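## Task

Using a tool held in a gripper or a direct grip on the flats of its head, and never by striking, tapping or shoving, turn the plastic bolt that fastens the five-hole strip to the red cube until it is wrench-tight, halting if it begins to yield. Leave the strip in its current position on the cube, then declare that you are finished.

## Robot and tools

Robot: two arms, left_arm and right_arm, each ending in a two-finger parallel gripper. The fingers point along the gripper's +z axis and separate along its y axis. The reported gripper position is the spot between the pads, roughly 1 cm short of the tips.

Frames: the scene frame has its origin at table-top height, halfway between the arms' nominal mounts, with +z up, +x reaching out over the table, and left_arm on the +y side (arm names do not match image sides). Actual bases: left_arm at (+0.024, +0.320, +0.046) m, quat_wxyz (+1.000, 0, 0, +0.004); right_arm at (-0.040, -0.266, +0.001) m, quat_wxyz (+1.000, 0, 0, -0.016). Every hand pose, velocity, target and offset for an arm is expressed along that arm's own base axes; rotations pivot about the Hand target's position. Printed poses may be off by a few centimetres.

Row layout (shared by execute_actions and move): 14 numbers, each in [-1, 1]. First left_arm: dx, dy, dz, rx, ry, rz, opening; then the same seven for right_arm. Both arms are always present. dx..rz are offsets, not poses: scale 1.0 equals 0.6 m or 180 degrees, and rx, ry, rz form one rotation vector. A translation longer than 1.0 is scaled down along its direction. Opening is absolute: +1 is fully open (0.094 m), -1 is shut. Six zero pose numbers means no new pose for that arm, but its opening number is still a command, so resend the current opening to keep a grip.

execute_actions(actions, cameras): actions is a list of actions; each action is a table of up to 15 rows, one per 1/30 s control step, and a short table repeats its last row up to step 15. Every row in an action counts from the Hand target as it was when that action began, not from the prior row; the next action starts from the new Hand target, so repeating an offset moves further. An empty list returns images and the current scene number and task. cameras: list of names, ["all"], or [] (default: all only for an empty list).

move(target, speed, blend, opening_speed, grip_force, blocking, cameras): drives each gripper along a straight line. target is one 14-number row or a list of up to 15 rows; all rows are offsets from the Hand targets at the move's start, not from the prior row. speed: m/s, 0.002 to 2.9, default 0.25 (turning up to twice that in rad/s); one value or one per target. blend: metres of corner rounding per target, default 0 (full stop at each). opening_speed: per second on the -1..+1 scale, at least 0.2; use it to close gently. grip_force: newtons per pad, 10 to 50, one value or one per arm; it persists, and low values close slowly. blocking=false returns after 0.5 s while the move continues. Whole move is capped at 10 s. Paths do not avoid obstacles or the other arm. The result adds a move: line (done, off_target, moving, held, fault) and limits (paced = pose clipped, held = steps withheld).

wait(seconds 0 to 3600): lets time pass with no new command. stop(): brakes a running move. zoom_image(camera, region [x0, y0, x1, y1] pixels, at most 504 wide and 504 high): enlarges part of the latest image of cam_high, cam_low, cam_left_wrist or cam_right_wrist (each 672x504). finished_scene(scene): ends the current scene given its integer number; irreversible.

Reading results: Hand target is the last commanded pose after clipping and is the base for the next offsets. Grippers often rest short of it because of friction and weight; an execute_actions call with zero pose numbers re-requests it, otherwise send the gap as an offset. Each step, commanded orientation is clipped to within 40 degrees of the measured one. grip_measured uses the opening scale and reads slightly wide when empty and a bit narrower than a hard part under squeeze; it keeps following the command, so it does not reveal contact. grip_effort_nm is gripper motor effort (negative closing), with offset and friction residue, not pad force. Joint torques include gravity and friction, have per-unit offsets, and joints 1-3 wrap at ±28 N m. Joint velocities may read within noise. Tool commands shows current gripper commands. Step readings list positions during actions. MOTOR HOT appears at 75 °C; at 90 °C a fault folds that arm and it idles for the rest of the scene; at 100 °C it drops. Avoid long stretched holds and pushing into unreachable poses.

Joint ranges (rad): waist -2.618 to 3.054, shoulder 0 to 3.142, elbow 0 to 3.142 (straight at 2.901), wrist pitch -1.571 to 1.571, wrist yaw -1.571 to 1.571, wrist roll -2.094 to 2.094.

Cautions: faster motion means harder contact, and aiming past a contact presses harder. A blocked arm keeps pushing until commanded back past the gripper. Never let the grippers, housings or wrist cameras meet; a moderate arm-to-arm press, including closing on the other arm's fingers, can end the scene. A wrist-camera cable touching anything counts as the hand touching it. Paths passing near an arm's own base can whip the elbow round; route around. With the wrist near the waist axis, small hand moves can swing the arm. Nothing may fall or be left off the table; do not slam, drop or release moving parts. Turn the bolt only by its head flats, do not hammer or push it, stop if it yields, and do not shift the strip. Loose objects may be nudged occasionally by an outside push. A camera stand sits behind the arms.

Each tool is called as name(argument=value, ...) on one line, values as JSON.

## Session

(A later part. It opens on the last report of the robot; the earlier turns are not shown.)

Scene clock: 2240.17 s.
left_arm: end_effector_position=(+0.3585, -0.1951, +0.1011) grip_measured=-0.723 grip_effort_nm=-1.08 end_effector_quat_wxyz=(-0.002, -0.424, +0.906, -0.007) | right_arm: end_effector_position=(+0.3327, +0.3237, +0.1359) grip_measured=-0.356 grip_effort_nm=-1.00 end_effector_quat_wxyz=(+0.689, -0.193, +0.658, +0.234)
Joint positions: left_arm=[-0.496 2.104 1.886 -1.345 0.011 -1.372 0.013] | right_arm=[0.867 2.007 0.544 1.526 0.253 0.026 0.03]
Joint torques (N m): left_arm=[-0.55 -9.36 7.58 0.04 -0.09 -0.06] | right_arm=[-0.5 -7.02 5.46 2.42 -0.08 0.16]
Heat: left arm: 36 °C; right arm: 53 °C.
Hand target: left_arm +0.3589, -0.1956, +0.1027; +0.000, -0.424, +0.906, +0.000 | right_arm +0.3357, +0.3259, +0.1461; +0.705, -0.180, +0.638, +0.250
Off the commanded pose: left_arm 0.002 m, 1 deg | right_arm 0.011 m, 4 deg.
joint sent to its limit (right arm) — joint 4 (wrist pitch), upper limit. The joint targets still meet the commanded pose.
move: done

move(target=[[-0.0203,-0.0243,-0.001,0.0,0.0,0.0,-0.95,0,0,0,0,0,0,-0.7]], speed=0.04, cameras=["cam_high","cam_right_wrist"])

zoom_image(camera="cam_right_wrist", region=[230, 120, 430, 340])

zoom_image(camera="cam_high", region=[445, 290, 485, 345])

Scene clock: 2249.43 s.
left_arm: end_effector_position=(+0.3486, -0.2104, +0.1011) grip_measured=-0.723 grip_effort_nm=-1.07 end_effector_quat_wxyz=(-0.002, -0.421, +0.907, -0.004) | right_arm: end_effector_position=(+0.3327, +0.3237, +0.1361) grip_measured=-0.356 grip_effort_nm=-1.00 end_effector_quat_wxyz=(+0.690, -0.193, +0.657, +0.235)
Joint positions: left_arm=[-0.542 2.104 1.886 -1.349 0.008 -1.411 0.013] | right_arm=[0.867 2.007 0.544 1.526 0.253 0.026 0.03]
Joint torques (N m): left_arm=[-0.57 -10.47 5.63 0.18 -0.06 -0.13] | right_arm=[-0.5 -7.04 5.49 2.41 -0.08 0.16]
Heat: left arm: 37 °C; right arm: 54 °C.
Hand target: left_arm +0.3467, -0.2102, +0.1020; +0.000, -0.424, +0.906, +0.000 | right_arm +0.3357, +0.3259, +0.1461; +0.705, -0.180, +0.638, +0.250
Off the commanded pose: left_arm 0.002 m, 1 deg | right_arm 0.011 m, 4 deg.
joint sent to its limit (right arm) — joint 4 (wrist pitch), upper limit. The joint targets still meet the commanded pose.
move: done

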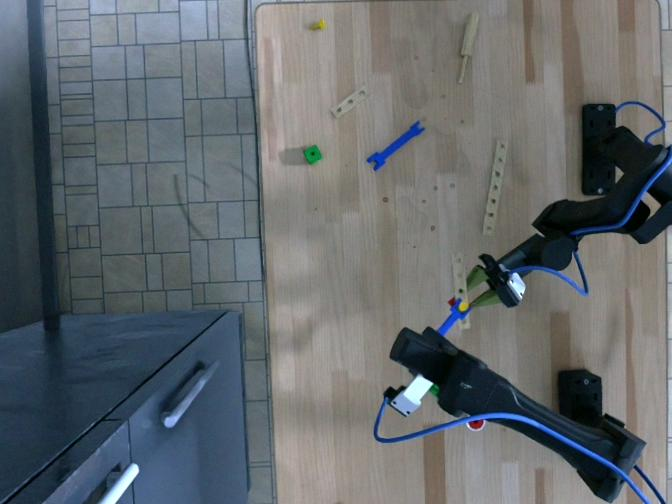

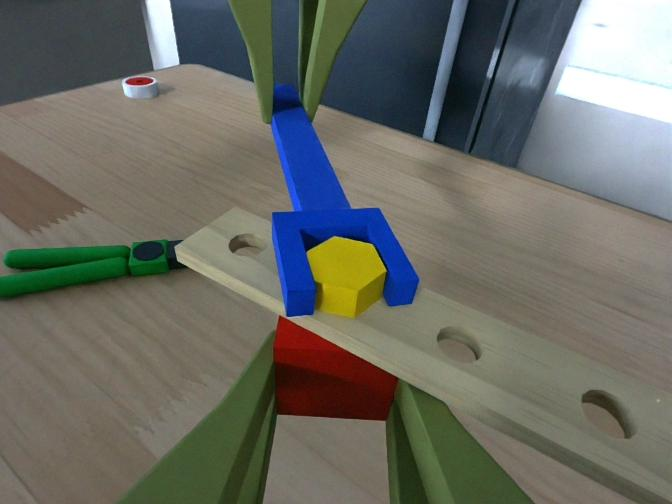

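Scaled by 2.291 from the camera's image (finer frame: 960x720).

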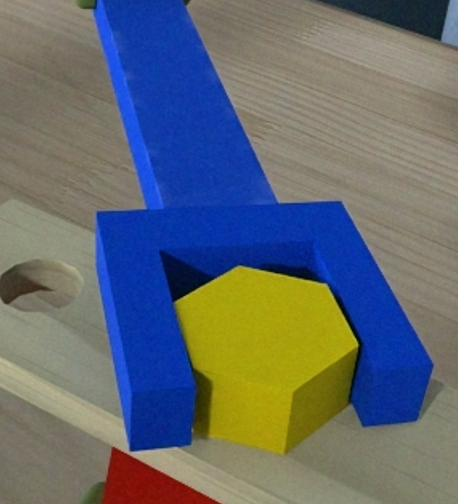

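Scaled by 9.164 from the camera's image (finer frame: 960x720).

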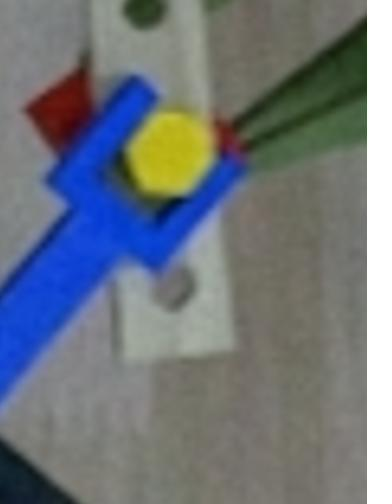

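move(target=[[0.0110,-0.0130,0.0,0.0,0.0,-0.0333,-0.95,0,0,0,0,0,0,-0.7]], speed=0.04, cameras=["cam_high","cam_right_wrist"])

zoom_image(camera="cam_right_wrist", region=[230, 120, 430, 340])

zoom_image(camera="cam_high", region=[445, 290, 485, 345])

Scene clock: 2315.60 s.
left_arm: end_effector_position=(+0.3535, -0.2163, +0.1052) grip_measured=-0.723 grip_effort_nm=-1.08 end_effector_quat_wxyz=(+0.002, -0.382, +0.924, -0.010) | right_arm: end_effector_position=(+0.3326, +0.3239, +0.1361) grip_measured=-0.356 grip_effort_nm=-1.00 end_effector_quat_wxyz=(+0.689, -0.194, +0.657, +0.235)
Joint positions: left_arm=[-0.548 2.121 1.928 -1.36 0.008 -1.332 0.013] | right_arm=[0.867 2.007 0.544 1.526 0.252 0.026 0.03]
Joint torques (N m): left_arm=[-0.72 -8.68 7.62 0.09 -0.08 0.06] | right_arm=[-0.5 -7.02 5.48 2.4 -0.07 0.16]
Heat: left arm: 39 °C; right arm: 53 °C.
Hand target: left_arm +0.3534, -0.2179, +0.1022; +0.000, -0.377, +0.926, +0.000 | right_arm +0.3357, +0.3259, +0.1461; +0.705, -0.180, +0.638, +0.250
Off the commanded pose: left_arm 0.004 m, 1 deg | right_arm 0.011 m, 4 deg.
joint sent to its limit (right arm) — joint 4 (wrist pitch), upper limit. The joint targets still meet the commanded pose.
move: done

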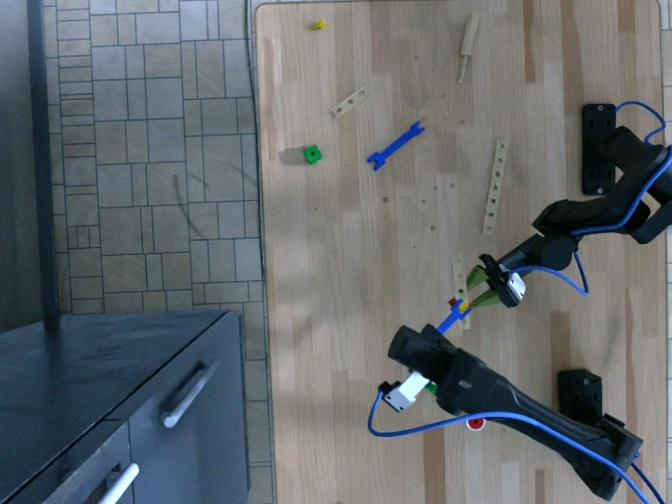

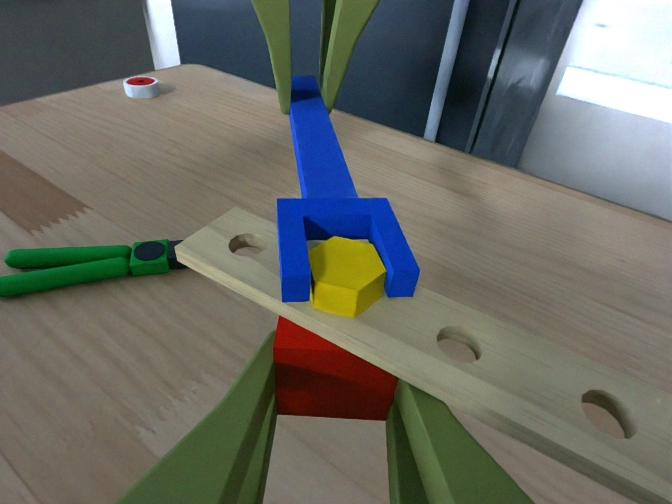

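Scaled by 2.291 from the camera's image (finer frame: 960x720).

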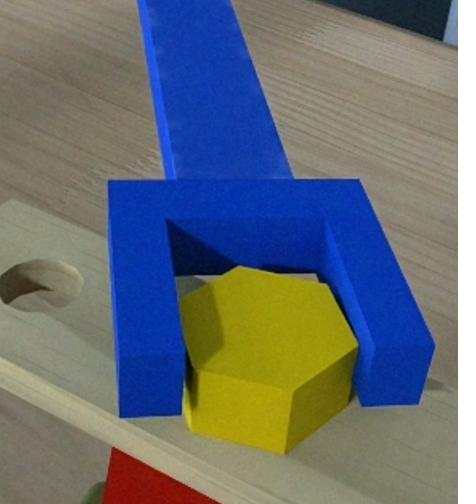

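Scaled by 9.164 from the camera's image (finer frame: 960x720).

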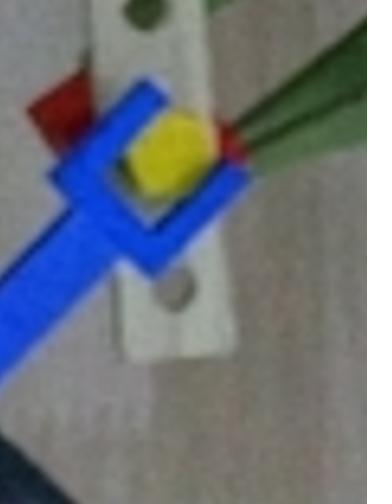

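move(target=[[0.0020,-0.0100,-0.012,0.0,0.0,-0.0194,-0.95,0,0,0,0,0,0,-0.7]], speed=0.04, cameras=["cam_high","cam_right_wrist"])

zoom_image(camera="cam_right_wrist", region=[230, 120, 430, 340])

Scene clock: 2321.77 s.
left_arm: end_effector_position=(+0.3539, -0.2181, +0.1016) grip_measured=-0.723 grip_effort_nm=-1.08 end_effector_quat_wxyz=(+0.001, -0.363, +0.932, -0.007) | right_arm: end_effector_position=(+0.3326, +0.3240, +0.1350) grip_measured=-0.356 grip_effort_nm=-1.00 end_effector_quat_wxyz=(+0.688, -0.195, +0.659, +0.234)
Joint positions: left_arm=[-0.552 2.134 1.934 -1.359 0.007 -1.294 0.013] | right_arm=[0.867 2.007 0.544 1.522 0.251 0.026 0.03]
Joint torques (N m): left_arm=[-1.43 -8.35 7.08 0.26 -0.07 0.18] | right_arm=[-0.51 -7.04 5.46 2.46 -0.06 0.16]
Heat: left arm: 39 °C; right arm: 54 °C.
Hand target: left_arm +0.3545, -0.2240, +0.0950; +0.000, -0.348, +0.938, +0.000 | right_arm +0.3357, +0.3259, +0.1461; +0.705, -0.180, +0.638, +0.250
Off the commanded pose: left_arm 0.009 m, 2 deg | right_arm 0.012 m, 4 deg.
joint sent to its limit (right arm) — joint 4 (wrist pitch), upper limit. The joint targets still meet the commanded pose.
move: done

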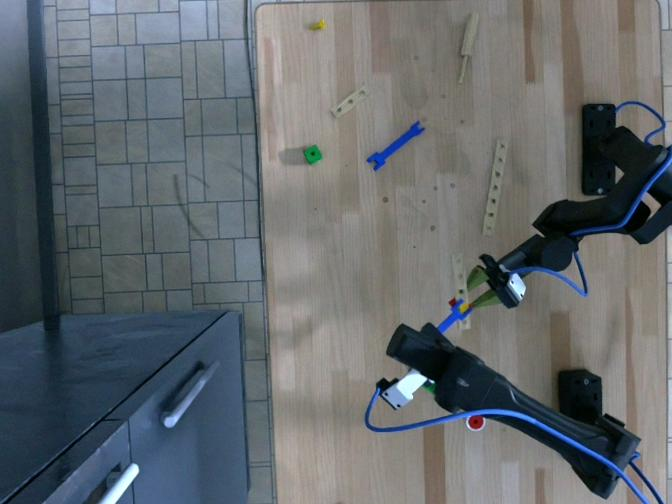

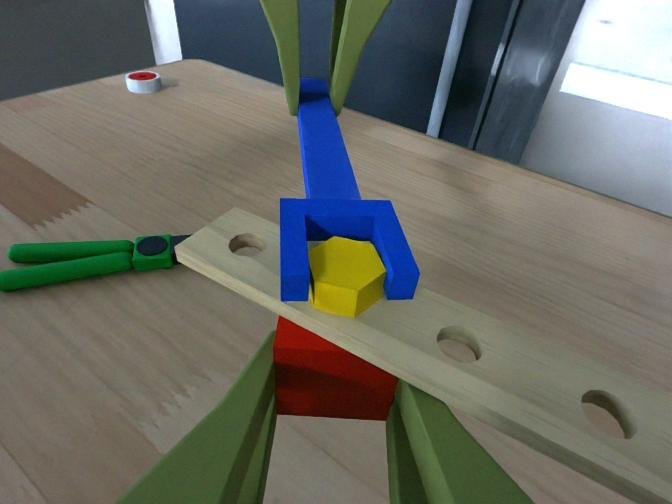

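Scaled by 2.291 from the camera's image (finer frame: 960x720).

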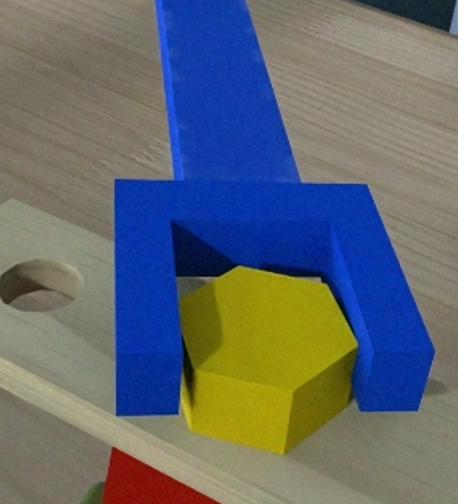

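zoom_image(camera="cam_right_wrist", region=[275, 190, 425, 320])

zoom_image(camera="cam_high", region=[440, 290, 485, 345])

Scaled by 3.360 from the camera's image (finer frame: 960x720).

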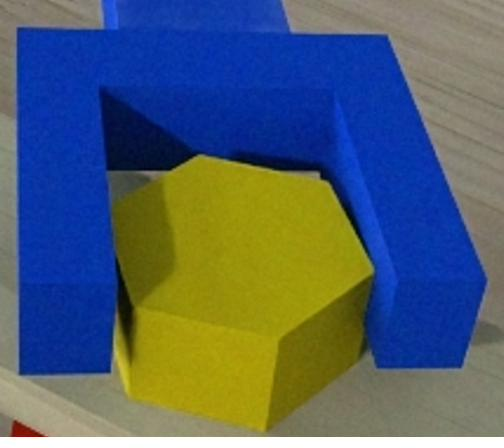

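Scaled by 9.164 from the camera's image (finer frame: 960x720).

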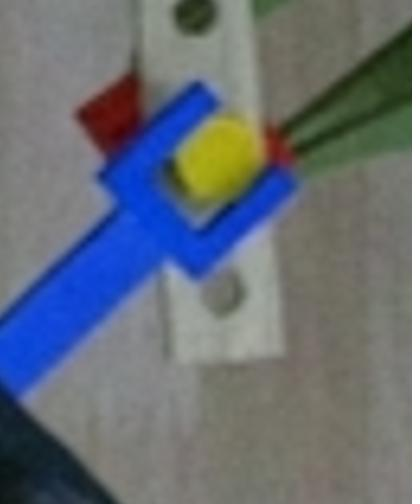

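move(target=[[-0.0123,0.0002,0.009,0.0,0.0,0.0167,-0.95,0,0,0,0,0,0,-0.7]], speed=0.04, cameras=["cam_high","cam_right_wrist"])

zoom_image(camera="cam_right_wrist", region=[275, 190, 425, 320])

Scene clock: 2378.60 s.
left_arm: end_effector_position=(+0.3532, -0.2191, +0.1016) grip_measured=-0.723 grip_effort_nm=-1.08 end_effector_quat_wxyz=(+0.005, -0.376, +0.927, -0.004) | right_arm: end_effector_position=(+0.3327, +0.3238, +0.1342) grip_measured=-0.356 grip_effort_nm=-1.00 end_effector_quat_wxyz=(+0.687, -0.194, +0.660, +0.234)
Joint positions: left_arm=[-0.559 2.134 1.934 -1.359 -0.004 -1.329 0.013] | right_arm=[0.867 2.007 0.544 1.519 0.252 0.028 0.03]
Joint torques (N m): left_arm=[-1.54 -10.35 5.42 0.18 0.03 -0.09] | right_arm=[-0.5 -6.99 5.38 2.5 -0.1 0.15]
Heat: left arm: 34 °C; right arm: 57 °C.
Hand target: left_arm +0.3472, -0.2238, +0.1004; +0.000, -0.373, +0.928, +0.000 | right_arm +0.3357, +0.3259, +0.1461; +0.705, -0.180, +0.638, +0.250
Off the commanded pose: left_arm 0.008 m, 1 deg | right_arm 0.012 m, 4 deg.
joint sent to its limit (right arm) — joint 4 (wrist pitch), upper limit. The joint targets still meet the commanded pose.
move: done

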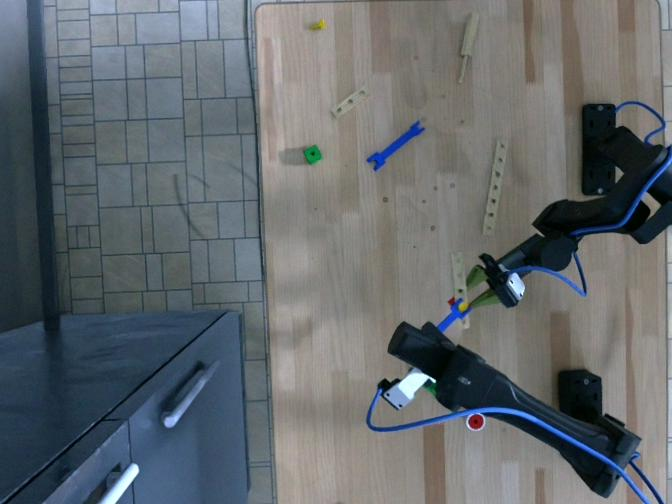

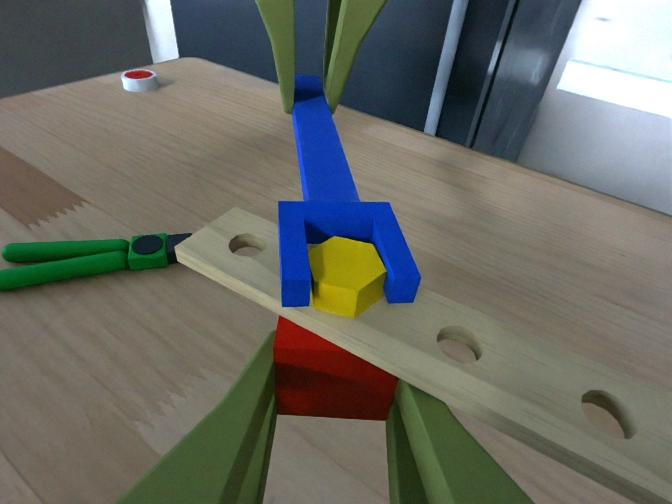

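Scaled by 3.360 from the camera's image (finer frame: 960x720).

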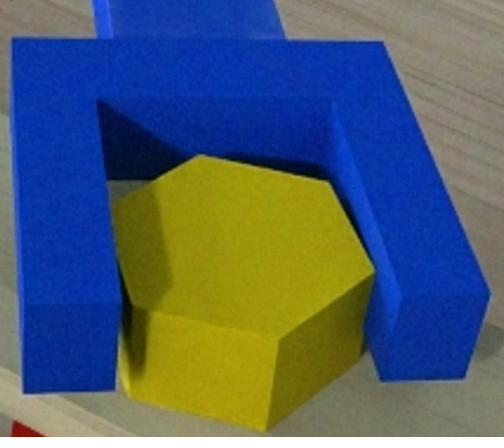

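move(target=[[-0.0037,-0.0034,0.008,-0.006,0.006,0.0,-0.95,0,0,0,0,0,0,-0.7]], speed=0.04, cameras=["cam_high","cam_right_wrist"])

zoom_image(camera="cam_right_wrist", region=[275, 190, 425, 320])

Scene clock: 2389.03 s.
left_arm: end_effector_position=(+0.3521, -0.2199, +0.1016) grip_measured=-0.723 grip_effort_nm=-1.08 end_effector_quat_wxyz=(+0.002, -0.376, +0.927, -0.005) | right_arm: end_effector_position=(+0.3327, +0.3238, +0.1342) grip_measured=-0.356 grip_effort_nm=-1.00 end_effector_quat_wxyz=(+0.687, -0.194, +0.660, +0.234)
Joint positions: left_arm=[-0.56 2.134 1.934 -1.362 0.002 -1.33 0.013] | right_arm=[0.867 2.007 0.544 1.519 0.252 0.028 0.03]
Joint torques (N m): left_arm=[-1.13 -10.13 7.39 -0.05 0.21 -0.03] | right_arm=[-0.51 -7.05 5.46 2.5 -0.07 0.15]
Heat: left arm: 34 °C; right arm: 58 °C.
Hand target: left_arm +0.3450, -0.2260, +0.1052; -0.012, -0.372, +0.928, -0.006 | right_arm +0.3356, +0.3259, +0.1461; +0.705, -0.180, +0.638, +0.250
Off the commanded pose: left_arm 0.010 m, 2 deg | right_arm 0.012 m, 4 deg.
joint sent to its limit (right arm) — joint 4 (wrist pitch), upper limit. The joint targets still meet the commanded pose.
move: done

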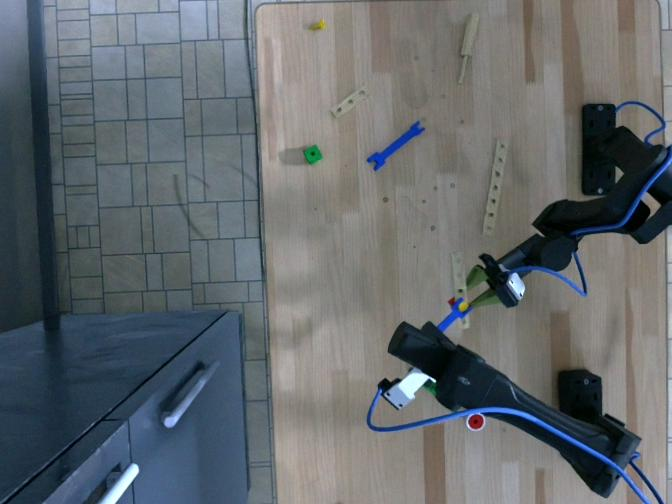

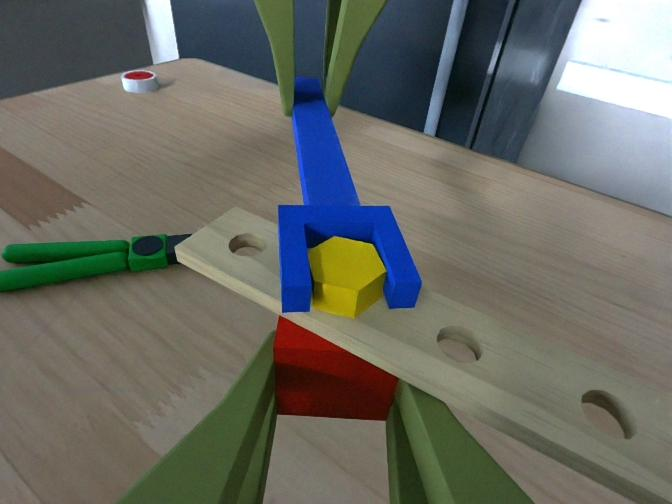

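Scaled by 3.360 from the camera's image (finer frame: 960x720).

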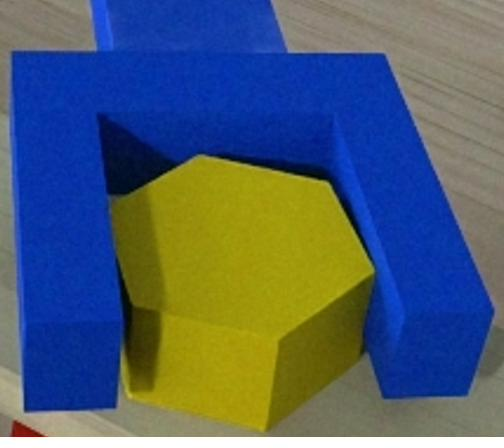

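move(target=[[0.0125,-0.0130,0.0,0.0,0.0,-0.0333,-0.95,0,0,0,0,0,0,-0.7]], speed=0.04, cameras=["cam_high","cam_right_wrist"])

zoom_image(camera="cam_right_wrist", region=[275, 190, 425, 320])

Scene clock: 2397.60 s.
left_arm: end_effector_position=(+0.3571, -0.2276, +0.1078) grip_measured=-0.723 grip_effort_nm=-1.08 end_effector_quat_wxyz=(-0.001, -0.342, +0.939, -0.010) | right_arm: end_effector_position=(+0.3344, +0.3211, +0.1389) grip_measured=-0.356 grip_effort_nm=-1.00 end_effector_quat_wxyz=(+0.694, -0.185, +0.655, +0.232)
Joint positions: left_arm=[-0.564 2.168 2.013 -1.4 0.013 -1.263 0.013] | right_arm=[0.865 2.007 0.544 1.538 0.266 0.028 0.03]
Joint torques (N m): left_arm=[-1.31 -9.09 7.71 0 0.11 0.3] | right_arm=[-0.29 -7.01 5.49 2.26 -0.2 0.15]
Heat: left arm: 34 °C; right arm: 58 °C.
Hand target: left_arm +0.3524, -0.2337, +0.1051; -0.013, -0.323, +0.946, -0.005 | right_arm +0.3356, +0.3259, +0.1461; +0.705, -0.180, +0.638, +0.250
Off the commanded pose: left_arm 0.008 m, 3 deg | right_arm 0.009 m, 3 deg.
joint sent to its limit (right arm) — joint 4 (wrist pitch), upper limit. The joint targets still meet the commanded pose.
move: off_target (left_arm)

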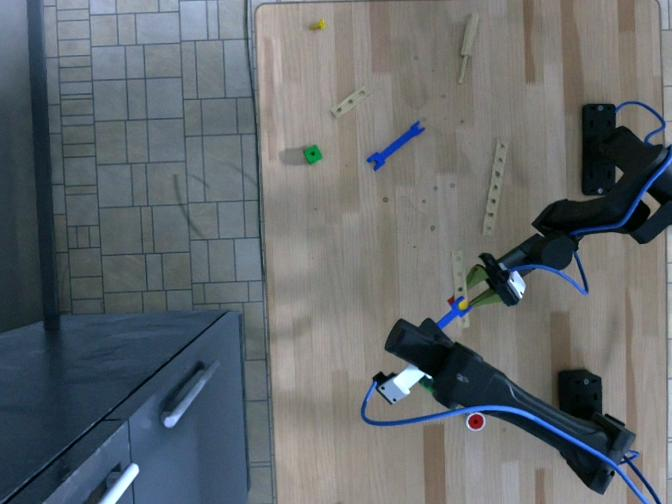

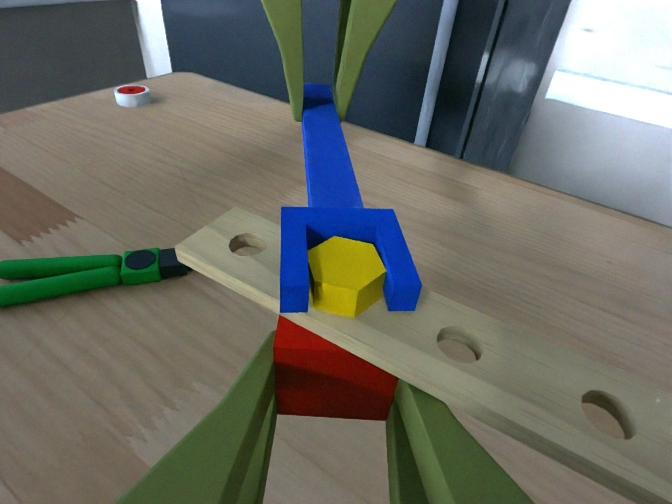

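Scaled by 3.360 from the camera's image (finer frame: 960x720).

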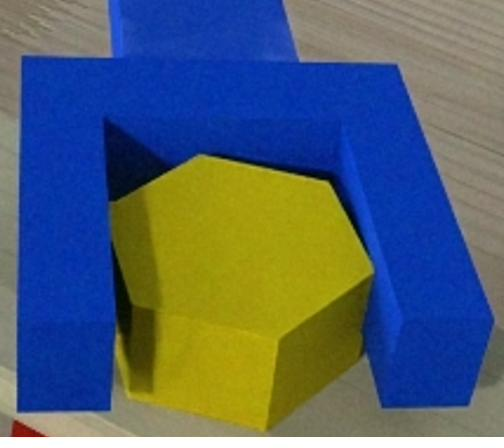

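move(target=[[0.0067,-0.0093,-0.006,0.0,0.0,-0.0222,-0.95,0,0,0,0,0,0,-0.7]], speed=0.04, cameras=["cam_high","cam_right_wrist"])

zoom_image(camera="cam_right_wrist", region=[275, 190, 425, 320])

Scene clock: 2415.87 s.
left_arm: end_effector_position=(+0.3610, -0.2335, +0.1063) grip_measured=-0.723 grip_effort_nm=-1.08 end_effector_quat_wxyz=(-0.002, -0.318, +0.948, -0.013) | right_arm: end_effector_position=(+0.3359, +0.3189, +0.1389) grip_measured=-0.356 grip_effort_nm=-1.00 end_effector_quat_wxyz=(+0.696, -0.180, +0.657, +0.228)
Joint positions: left_arm=[-0.568 2.197 2.053 -1.409 0.02 -1.217 0.013] | right_arm=[0.865 2.007 0.544 1.538 0.281 0.028 0.03]
Joint torques (N m): left_arm=[-1.52 -9.05 7.43 0.05 0.05 0.47] | right_arm=[-0.29 -7.04 5.48 2.26 -0.32 0.15]
Heat: left arm: 33 °C; right arm: 56 °C.
Hand target: left_arm +0.3565, -0.2393, +0.1015; -0.013, -0.290, +0.957, -0.005 | right_arm +0.3356, +0.3260, +0.1461; +0.705, -0.180, +0.638, +0.250
Off the commanded pose: left_arm 0.009 m, 4 deg | right_arm 0.010 m, 4 deg.
joint sent to its limit (right arm) — joint 4 (wrist pitch), upper limit. The joint targets still meet the commanded pose.
move: off_target (left_arm)

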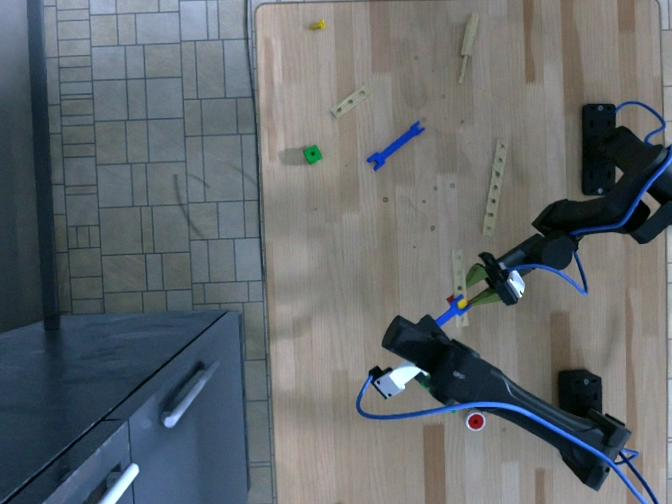

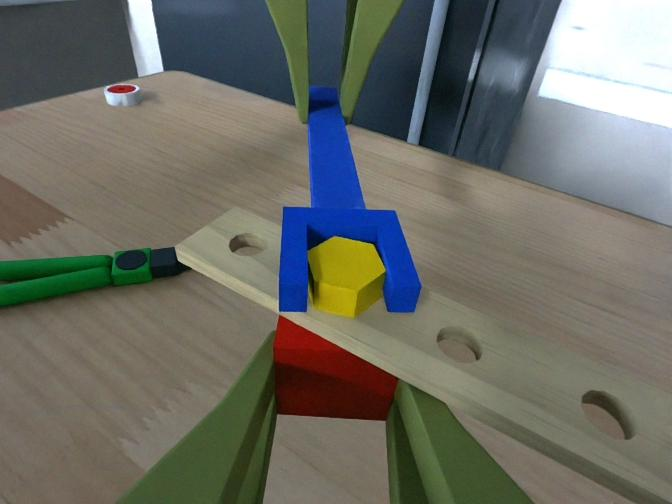

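Scaled by 3.360 from the camera's image (finer frame: 960x720).

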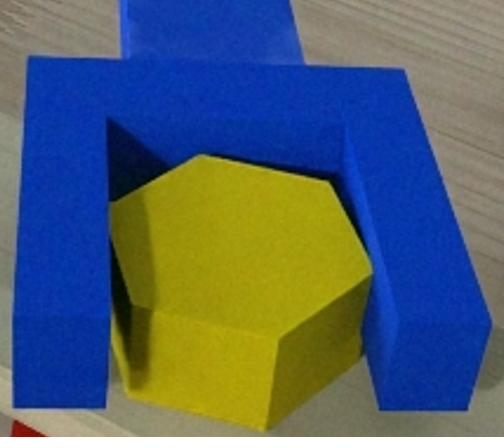

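move(target=[[0.0090,-0.0145,-0.004,0.0,0.0,-0.0333,-0.95,0,0,0,0,0,0,-0.7]], speed=0.04, cameras=["cam_right_wrist"])

zoom_image(camera="cam_right_wrist", region=[275, 190, 425, 320])

Scene clock: 2421.80 s.
left_arm: end_effector_position=(+0.3667, -0.2424, +0.1049) grip_measured=-0.723 grip_effort_nm=-1.07 end_effector_quat_wxyz=(-0.003, -0.277, +0.961, -0.014) | right_arm: end_effector_position=(+0.3378, +0.3163, +0.1381) grip_measured=-0.356 grip_effort_nm=-1.00 end_effector_quat_wxyz=(+0.696, -0.175, +0.660, +0.222)
Joint positions: left_arm=[-0.577 2.245 2.127 -1.434 0.023 -1.139 0.013] | right_arm=[0.864 2.007 0.544 1.535 0.294 0.028 0.03]
Joint torques (N m): left_arm=[-1.57 -9.17 7.54 0.05 0.03 0.65] | right_arm=[-0.12 -7.08 5.41 2.29 -0.44 0.14]
Heat: left arm: 34 °C; right arm: 56 °C.
Hand target: left_arm +0.3618, -0.2480, +0.0991; -0.013, -0.240, +0.971, -0.004 | right_arm +0.3356, +0.3259, +0.1461; +0.705, -0.180, +0.638, +0.250
Off the commanded pose: left_arm 0.009 m, 5 deg | right_arm 0.013 m, 4 deg.
joint sent to its limit (right arm) — joint 4 (wrist pitch), upper limit. The joint targets still meet the commanded pose.
move: off_target (left_arm)

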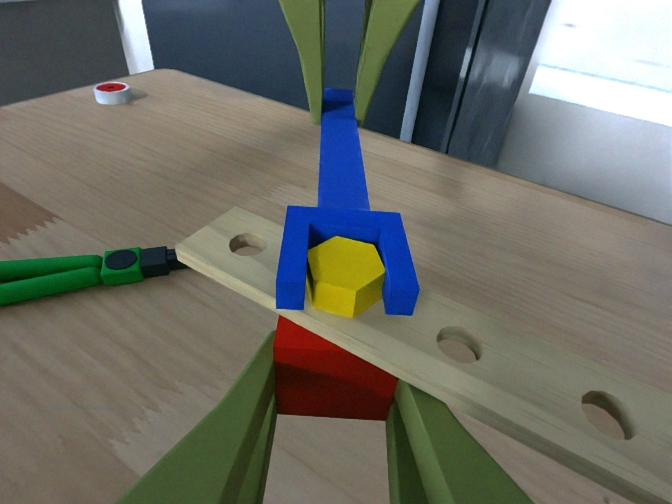

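Scaled by 3.360 from the camera's image (finer frame: 960x720).

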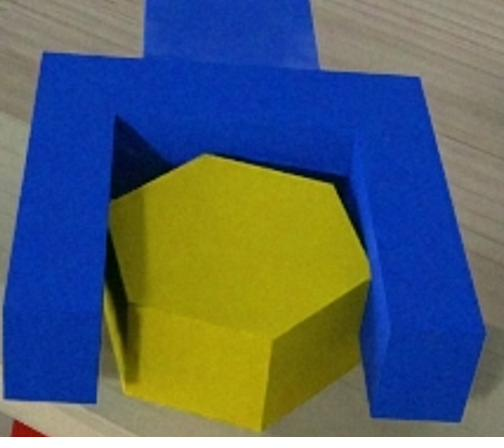

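move(target=[[0.0083,-0.0150,-0.003,0.0,0.0,-0.0333,-0.95,0,0,0,0,0,0,-0.7]], speed=0.04, cameras=["cam_right_wrist"])

zoom_image(camera="cam_right_wrist", region=[275, 190, 425, 320])

Scene clock: 2435.00 s.
left_arm: end_effector_position=(+0.3716, -0.2516, +0.1041) grip_measured=-0.723 grip_effort_nm=-1.08 end_effector_quat_wxyz=(-0.003, -0.232, +0.973, -0.015) | right_arm: end_effector_position=(+0.3389, +0.3146, +0.1375) grip_measured=-0.356 grip_effort_nm=-1.00 end_effector_quat_wxyz=(+0.697, -0.172, +0.661, +0.218)
Joint positions: left_arm=[-0.587 2.297 2.211 -1.467 0.025 -1.056 0.013] | right_arm=[0.864 2.007 0.544 1.533 0.306 0.028 0.03]
Joint torques (N m): left_arm=[-1.65 -9.35 7.3 0.08 -0.01 0.77] | right_arm=[-0.09 -7.1 5.34 2.31 -0.53 0.14]
Heat: left arm: 34 °C; right arm: 55 °C.
Hand target: left_arm +0.3669, -0.2570, +0.0974; -0.013, -0.189, +0.982, -0.003 | right_arm +0.3356, +0.3259, +0.1461; +0.705, -0.180, +0.638, +0.250
Off the commanded pose: left_arm 0.010 m, 5 deg | right_arm 0.015 m, 5 deg.
joint sent to its limit (right arm) — joint 4 (wrist pitch), upper limit. The joint targets still meet the commanded pose.
move: off_target (left_arm)

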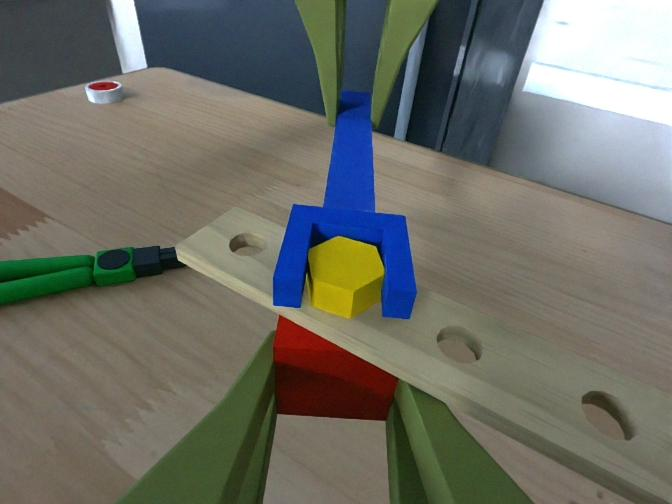

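Scaled by 3.360 from the camera's image (finer frame: 960x720).

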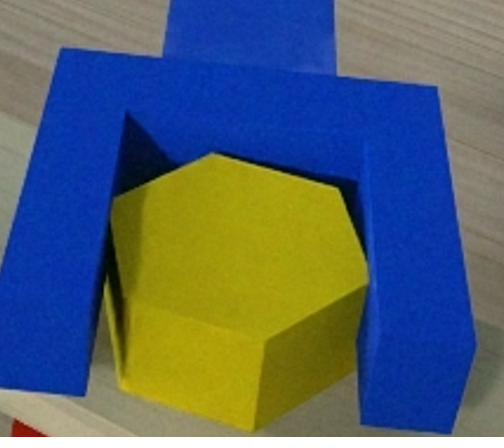

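move(target=[[0.0046,-0.0105,-0.002,0.0,0.0,-0.0222,-0.95,0,0,0,0,0,0,-0.7]], speed=0.04, cameras=["cam_right_wrist"])

zoom_image(camera="cam_right_wrist", region=[275, 190, 425, 320])

Scene clock: 2451.13 s.
left_arm: end_effector_position=(+0.3749, -0.2581, +0.1034) grip_measured=-0.723 grip_effort_nm=-1.08 end_effector_quat_wxyz=(-0.002, -0.201, +0.979, -0.016) | right_arm: end_effector_position=(+0.3399, +0.3132, +0.1372) grip_measured=-0.356 grip_effort_nm=-1.00 end_effector_quat_wxyz=(+0.697, -0.170, +0.662, +0.215)
Joint positions: left_arm=[-0.595 2.333 2.269 -1.488 0.025 -1 0.013] | right_arm=[0.862 2.007 0.544 1.532 0.311 0.028 0.03]
Joint torques (N m): left_arm=[-1.72 -9.58 7.27 0.04 -0.02 0.85] | right_arm=[0.09 -7.12 5.3 2.33 -0.58 0.14]
Heat: left arm: 34 °C; right arm: 54 °C.
Hand target: left_arm +0.3696, -0.2633, +0.0961; -0.013, -0.154, +0.988, -0.003 | right_arm +0.3356, +0.3259, +0.1461; +0.705, -0.180, +0.638, +0.250
Off the commanded pose: left_arm 0.010 m, 6 deg | right_arm 0.016 m, 5 deg.
joint sent to its limit (right arm) — joint 4 (wrist pitch), upper limit. The joint targets still meet the commanded pose.
move: off_target (left_arm)

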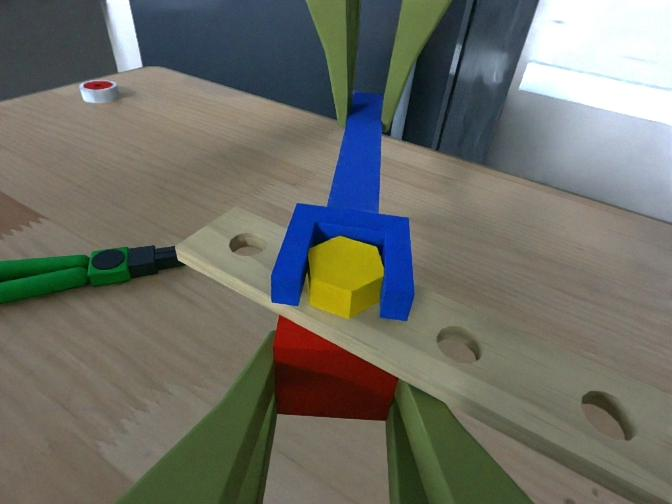

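Scaled by 3.360 from the camera's image (finer frame: 960x720).

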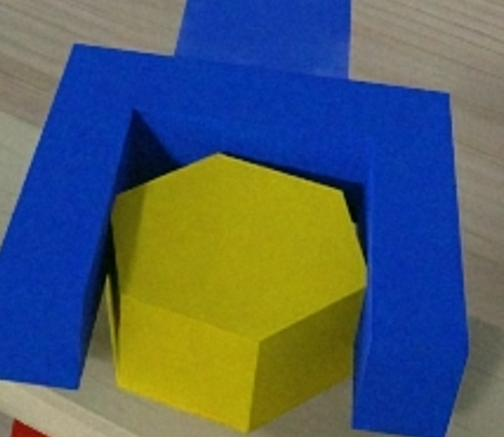

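wait(seconds=0.1, cameras=["cam_right_wrist"])

zoom_image(camera="cam_right_wrist", region=[295, 220, 405, 320])

Scene clock: 2461.23 s.
left_arm: end_effector_position=(+0.3748, -0.2580, +0.1034) grip_measured=-0.723 grip_effort_nm=-1.08 end_effector_quat_wxyz=(-0.003, -0.201, +0.979, -0.015) | right_arm: end_effector_position=(+0.3399, +0.3132, +0.1372) grip_measured=-0.356 grip_effort_nm=-1.00 end_effector_quat_wxyz=(+0.697, -0.170, +0.662, +0.215)
Joint positions: left_arm=[-0.595 2.333 2.269 -1.489 0.025 -1 0.013] | right_arm=[0.862 2.007 0.544 1.532 0.311 0.028 0.03]
Joint torques (N m): left_arm=[-1.68 -9.59 7.31 0.06 -0.03 0.82] | right_arm=[0.09 -7.15 5.31 2.33 -0.58 0.14]
Heat: left arm: 35 °C; right arm: 53 °C.
Hand target: left_arm +0.3696, -0.2632, +0.0961; -0.014, -0.154, +0.988, -0.003 | right_arm +0.3356, +0.3259, +0.1461; +0.705, -0.180, +0.638, +0.250
Tool commands: left_gripper/opening=-0.95 right_gripper/opening=-0.7
Off the commanded pose: left_arm 0.010 m, 6 deg | right_arm 0.016 m, 5 deg.
wait: 0.10 s; at rest from the start

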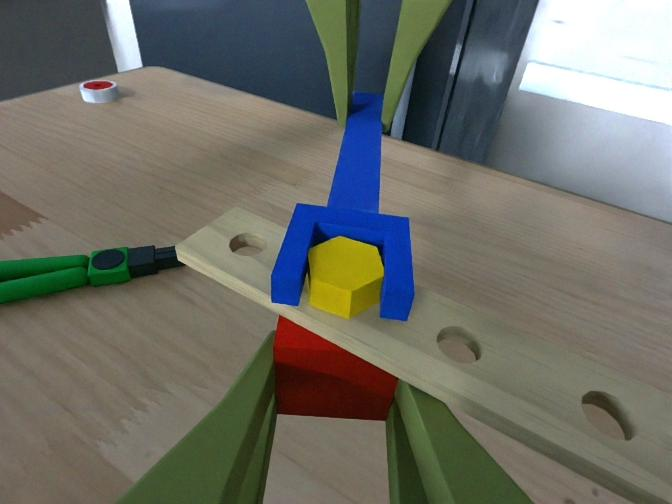

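Scaled by 4.582 from the camera's image (finer frame: 960x720).

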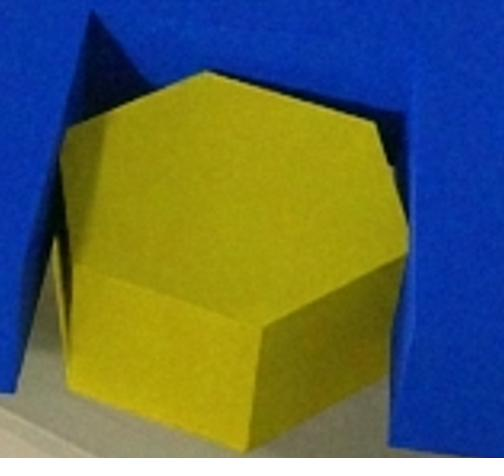

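move(target=[[0.0046,-0.0118,-0.001,0.0,0.0,-0.0222,-0.95,0,0,0,0,0,0,-0.7]], speed=0.04, cameras=["cam_right_wrist"])

zoom_image(camera="cam_right_wrist", region=[295, 220, 405, 320])

Scene clock: 2484.63 s.
left_arm: end_effector_position=(+0.3778, -0.2655, +0.1034) grip_measured=-0.723 grip_effort_nm=-1.08 end_effector_quat_wxyz=(-0.002, -0.169, +0.986, -0.016) | right_arm: end_effector_position=(+0.3409, +0.3117, +0.1371) grip_measured=-0.356 grip_effort_nm=-1.00 end_effector_quat_wxyz=(+0.698, -0.166, +0.663, +0.212)
Joint positions: left_arm=[-0.605 2.376 2.344 -1.52 0.026 -0.944 0.013] | right_arm=[0.862 2.007 0.544 1.531 0.321 0.028 0.03]
Joint torques (N m): left_arm=[-1.7 -9.83 7.24 0.04 -0.04 0.87] | right_arm=[0.12 -7.16 5.24 2.33 -0.66 0.14]
Heat: left arm: 36 °C; right arm: 52 °C.
Hand target: left_arm +0.3724, -0.2704, +0.0956; -0.013, -0.120, +0.993, -0.002 | right_arm +0.3357, +0.3259, +0.1462; +0.705, -0.180, +0.638, +0.250
Off the commanded pose: left_arm 0.011 m, 6 deg | right_arm 0.018 m, 6 deg.
joint sent to its limit (right arm) — joint 4 (wrist pitch), upper limit. The joint targets still meet the commanded pose.
move: off_target (left_arm)

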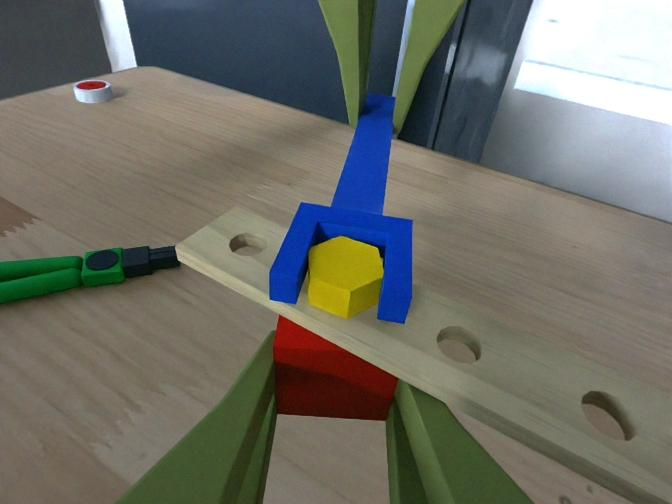

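Scaled by 4.582 from the camera's image (finer frame: 960x720).

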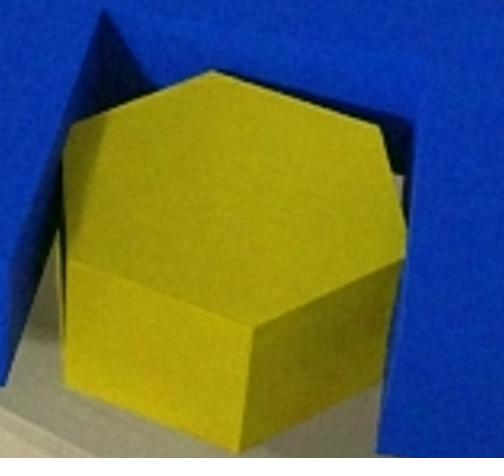

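move(target=[[0.0040,-0.0120,-0.001,0.0,0.0,-0.0222,-0.95,0,0,0,0,0,0,-0.7]], speed=0.04, cameras=["cam_high","cam_right_wrist"])

zoom_image(camera="cam_right_wrist", region=[295, 220, 405, 320])

Scene clock: 2490.40 s.
left_arm: end_effector_position=(+0.3802, -0.2727, +0.1033) grip_measured=-0.723 grip_effort_nm=-1.08 end_effector_quat_wxyz=(-0.002, -0.135, +0.991, -0.016) | right_arm: end_effector_position=(+0.3413, +0.3110, +0.1369) grip_measured=-0.356 grip_effort_nm=-1.00 end_effector_quat_wxyz=(+0.698, -0.164, +0.664, +0.210)
Joint positions: left_arm=[-0.614 2.422 2.426 -1.556 0.026 -0.886 0.013] | right_arm=[0.862 2.007 0.544 1.531 0.326 0.028 0.03]
Joint torques (N m): left_arm=[-1.72 -9.99 7.09 0.07 -0.05 0.88] | right_arm=[0.14 -7.19 5.22 2.33 -0.71 0.14]
Heat: left arm: 36 °C; right arm: 52 °C.
Hand target: left_arm +0.3748, -0.2776, +0.0950; -0.014, -0.085, +0.996, -0.002 | right_arm +0.3356, +0.3260, +0.1461; +0.705, -0.180, +0.638, +0.250
Off the commanded pose: left_arm 0.011 m, 6 deg | right_arm 0.018 m, 6 deg.
joint sent to its limit (right arm) — joint 4 (wrist pitch), upper limit. The joint targets still meet the commanded pose.
move: off_target (left_arm)

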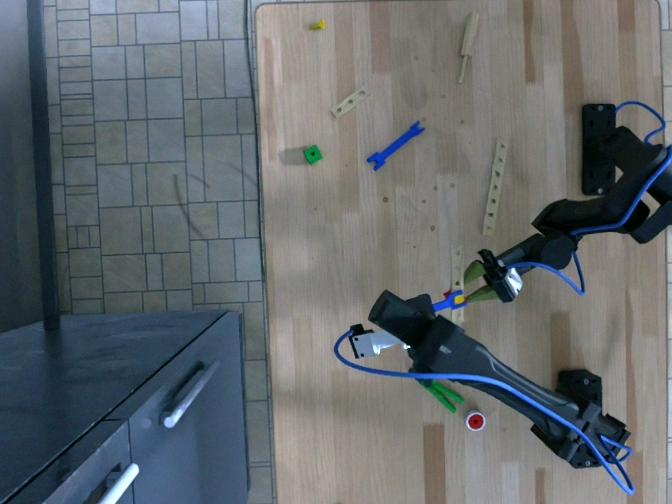

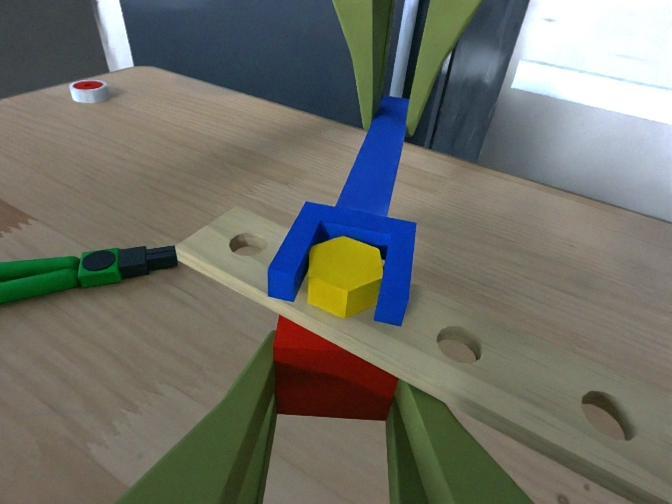

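Scaled by 4.582 from the camera's image (finer frame: 960x720).

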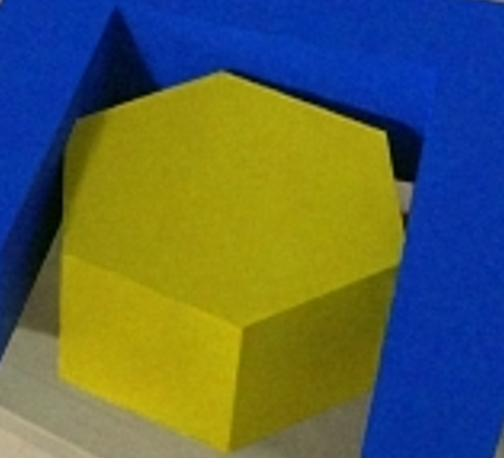

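move(target=[[-0.0095,0.0245,0.0,0.0,0.0,0.0389,-0.95,0,0,0,0,0,0,-0.7]], speed=0.04, cameras=["cam_right_wrist"])

zoom_image(camera="cam_right_wrist", region=[255, 190, 425, 330])

Scene clock: 2516.23 s.
left_arm: end_effector_position=(+0.3761, -0.2636, +0.0872) grip_measured=-0.723 grip_effort_nm=-1.07 end_effector_quat_wxyz=(-0.014, -0.170, +0.985, -0.004) | right_arm: end_effector_position=(+0.3387, +0.3161, +0.1276) grip_measured=-0.356 grip_effort_nm=-1.00 end_effector_quat_wxyz=(+0.682, -0.176, +0.675, +0.220)
Joint positions: left_arm=[-0.604 2.397 2.317 -1.506 0.025 -0.946 0.013] | right_arm=[0.862 2.007 0.544 1.492 0.295 0.047 0.03]
Joint torques (N m): left_arm=[-0.87 -14.23 4.27 0.09 -0.02 0.44] | right_arm=[0.1 -7.19 5.23 2.81 -0.42 -0.05]
Heat: left arm: 35 °C; right arm: 52 °C.
Hand target: left_arm +0.3691, -0.2629, +0.0950; -0.013, -0.146, +0.989, -0.003 | right_arm +0.3356, +0.3260, +0.1461; +0.705, -0.180, +0.638, +0.250
Off the commanded pose: left_arm 0.010 m, 3 deg | right_arm 0.021 m, 6 deg.
joint sent to its limit (right arm) — joint 4 (wrist pitch), upper limit. The joint targets still meet the commanded pose.
move: off_target (left_arm)

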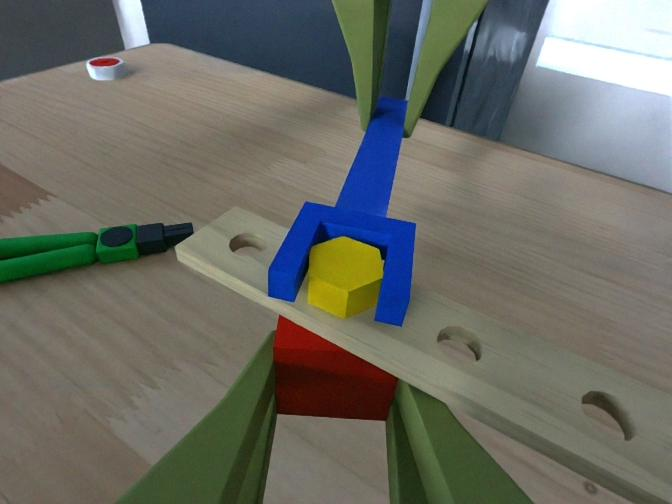

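Scaled by 2.965 from the camera's image (finer frame: 960x720).

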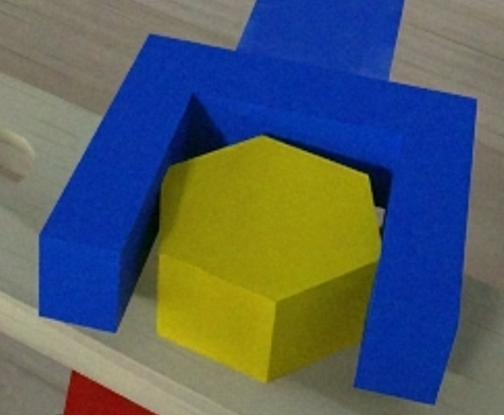

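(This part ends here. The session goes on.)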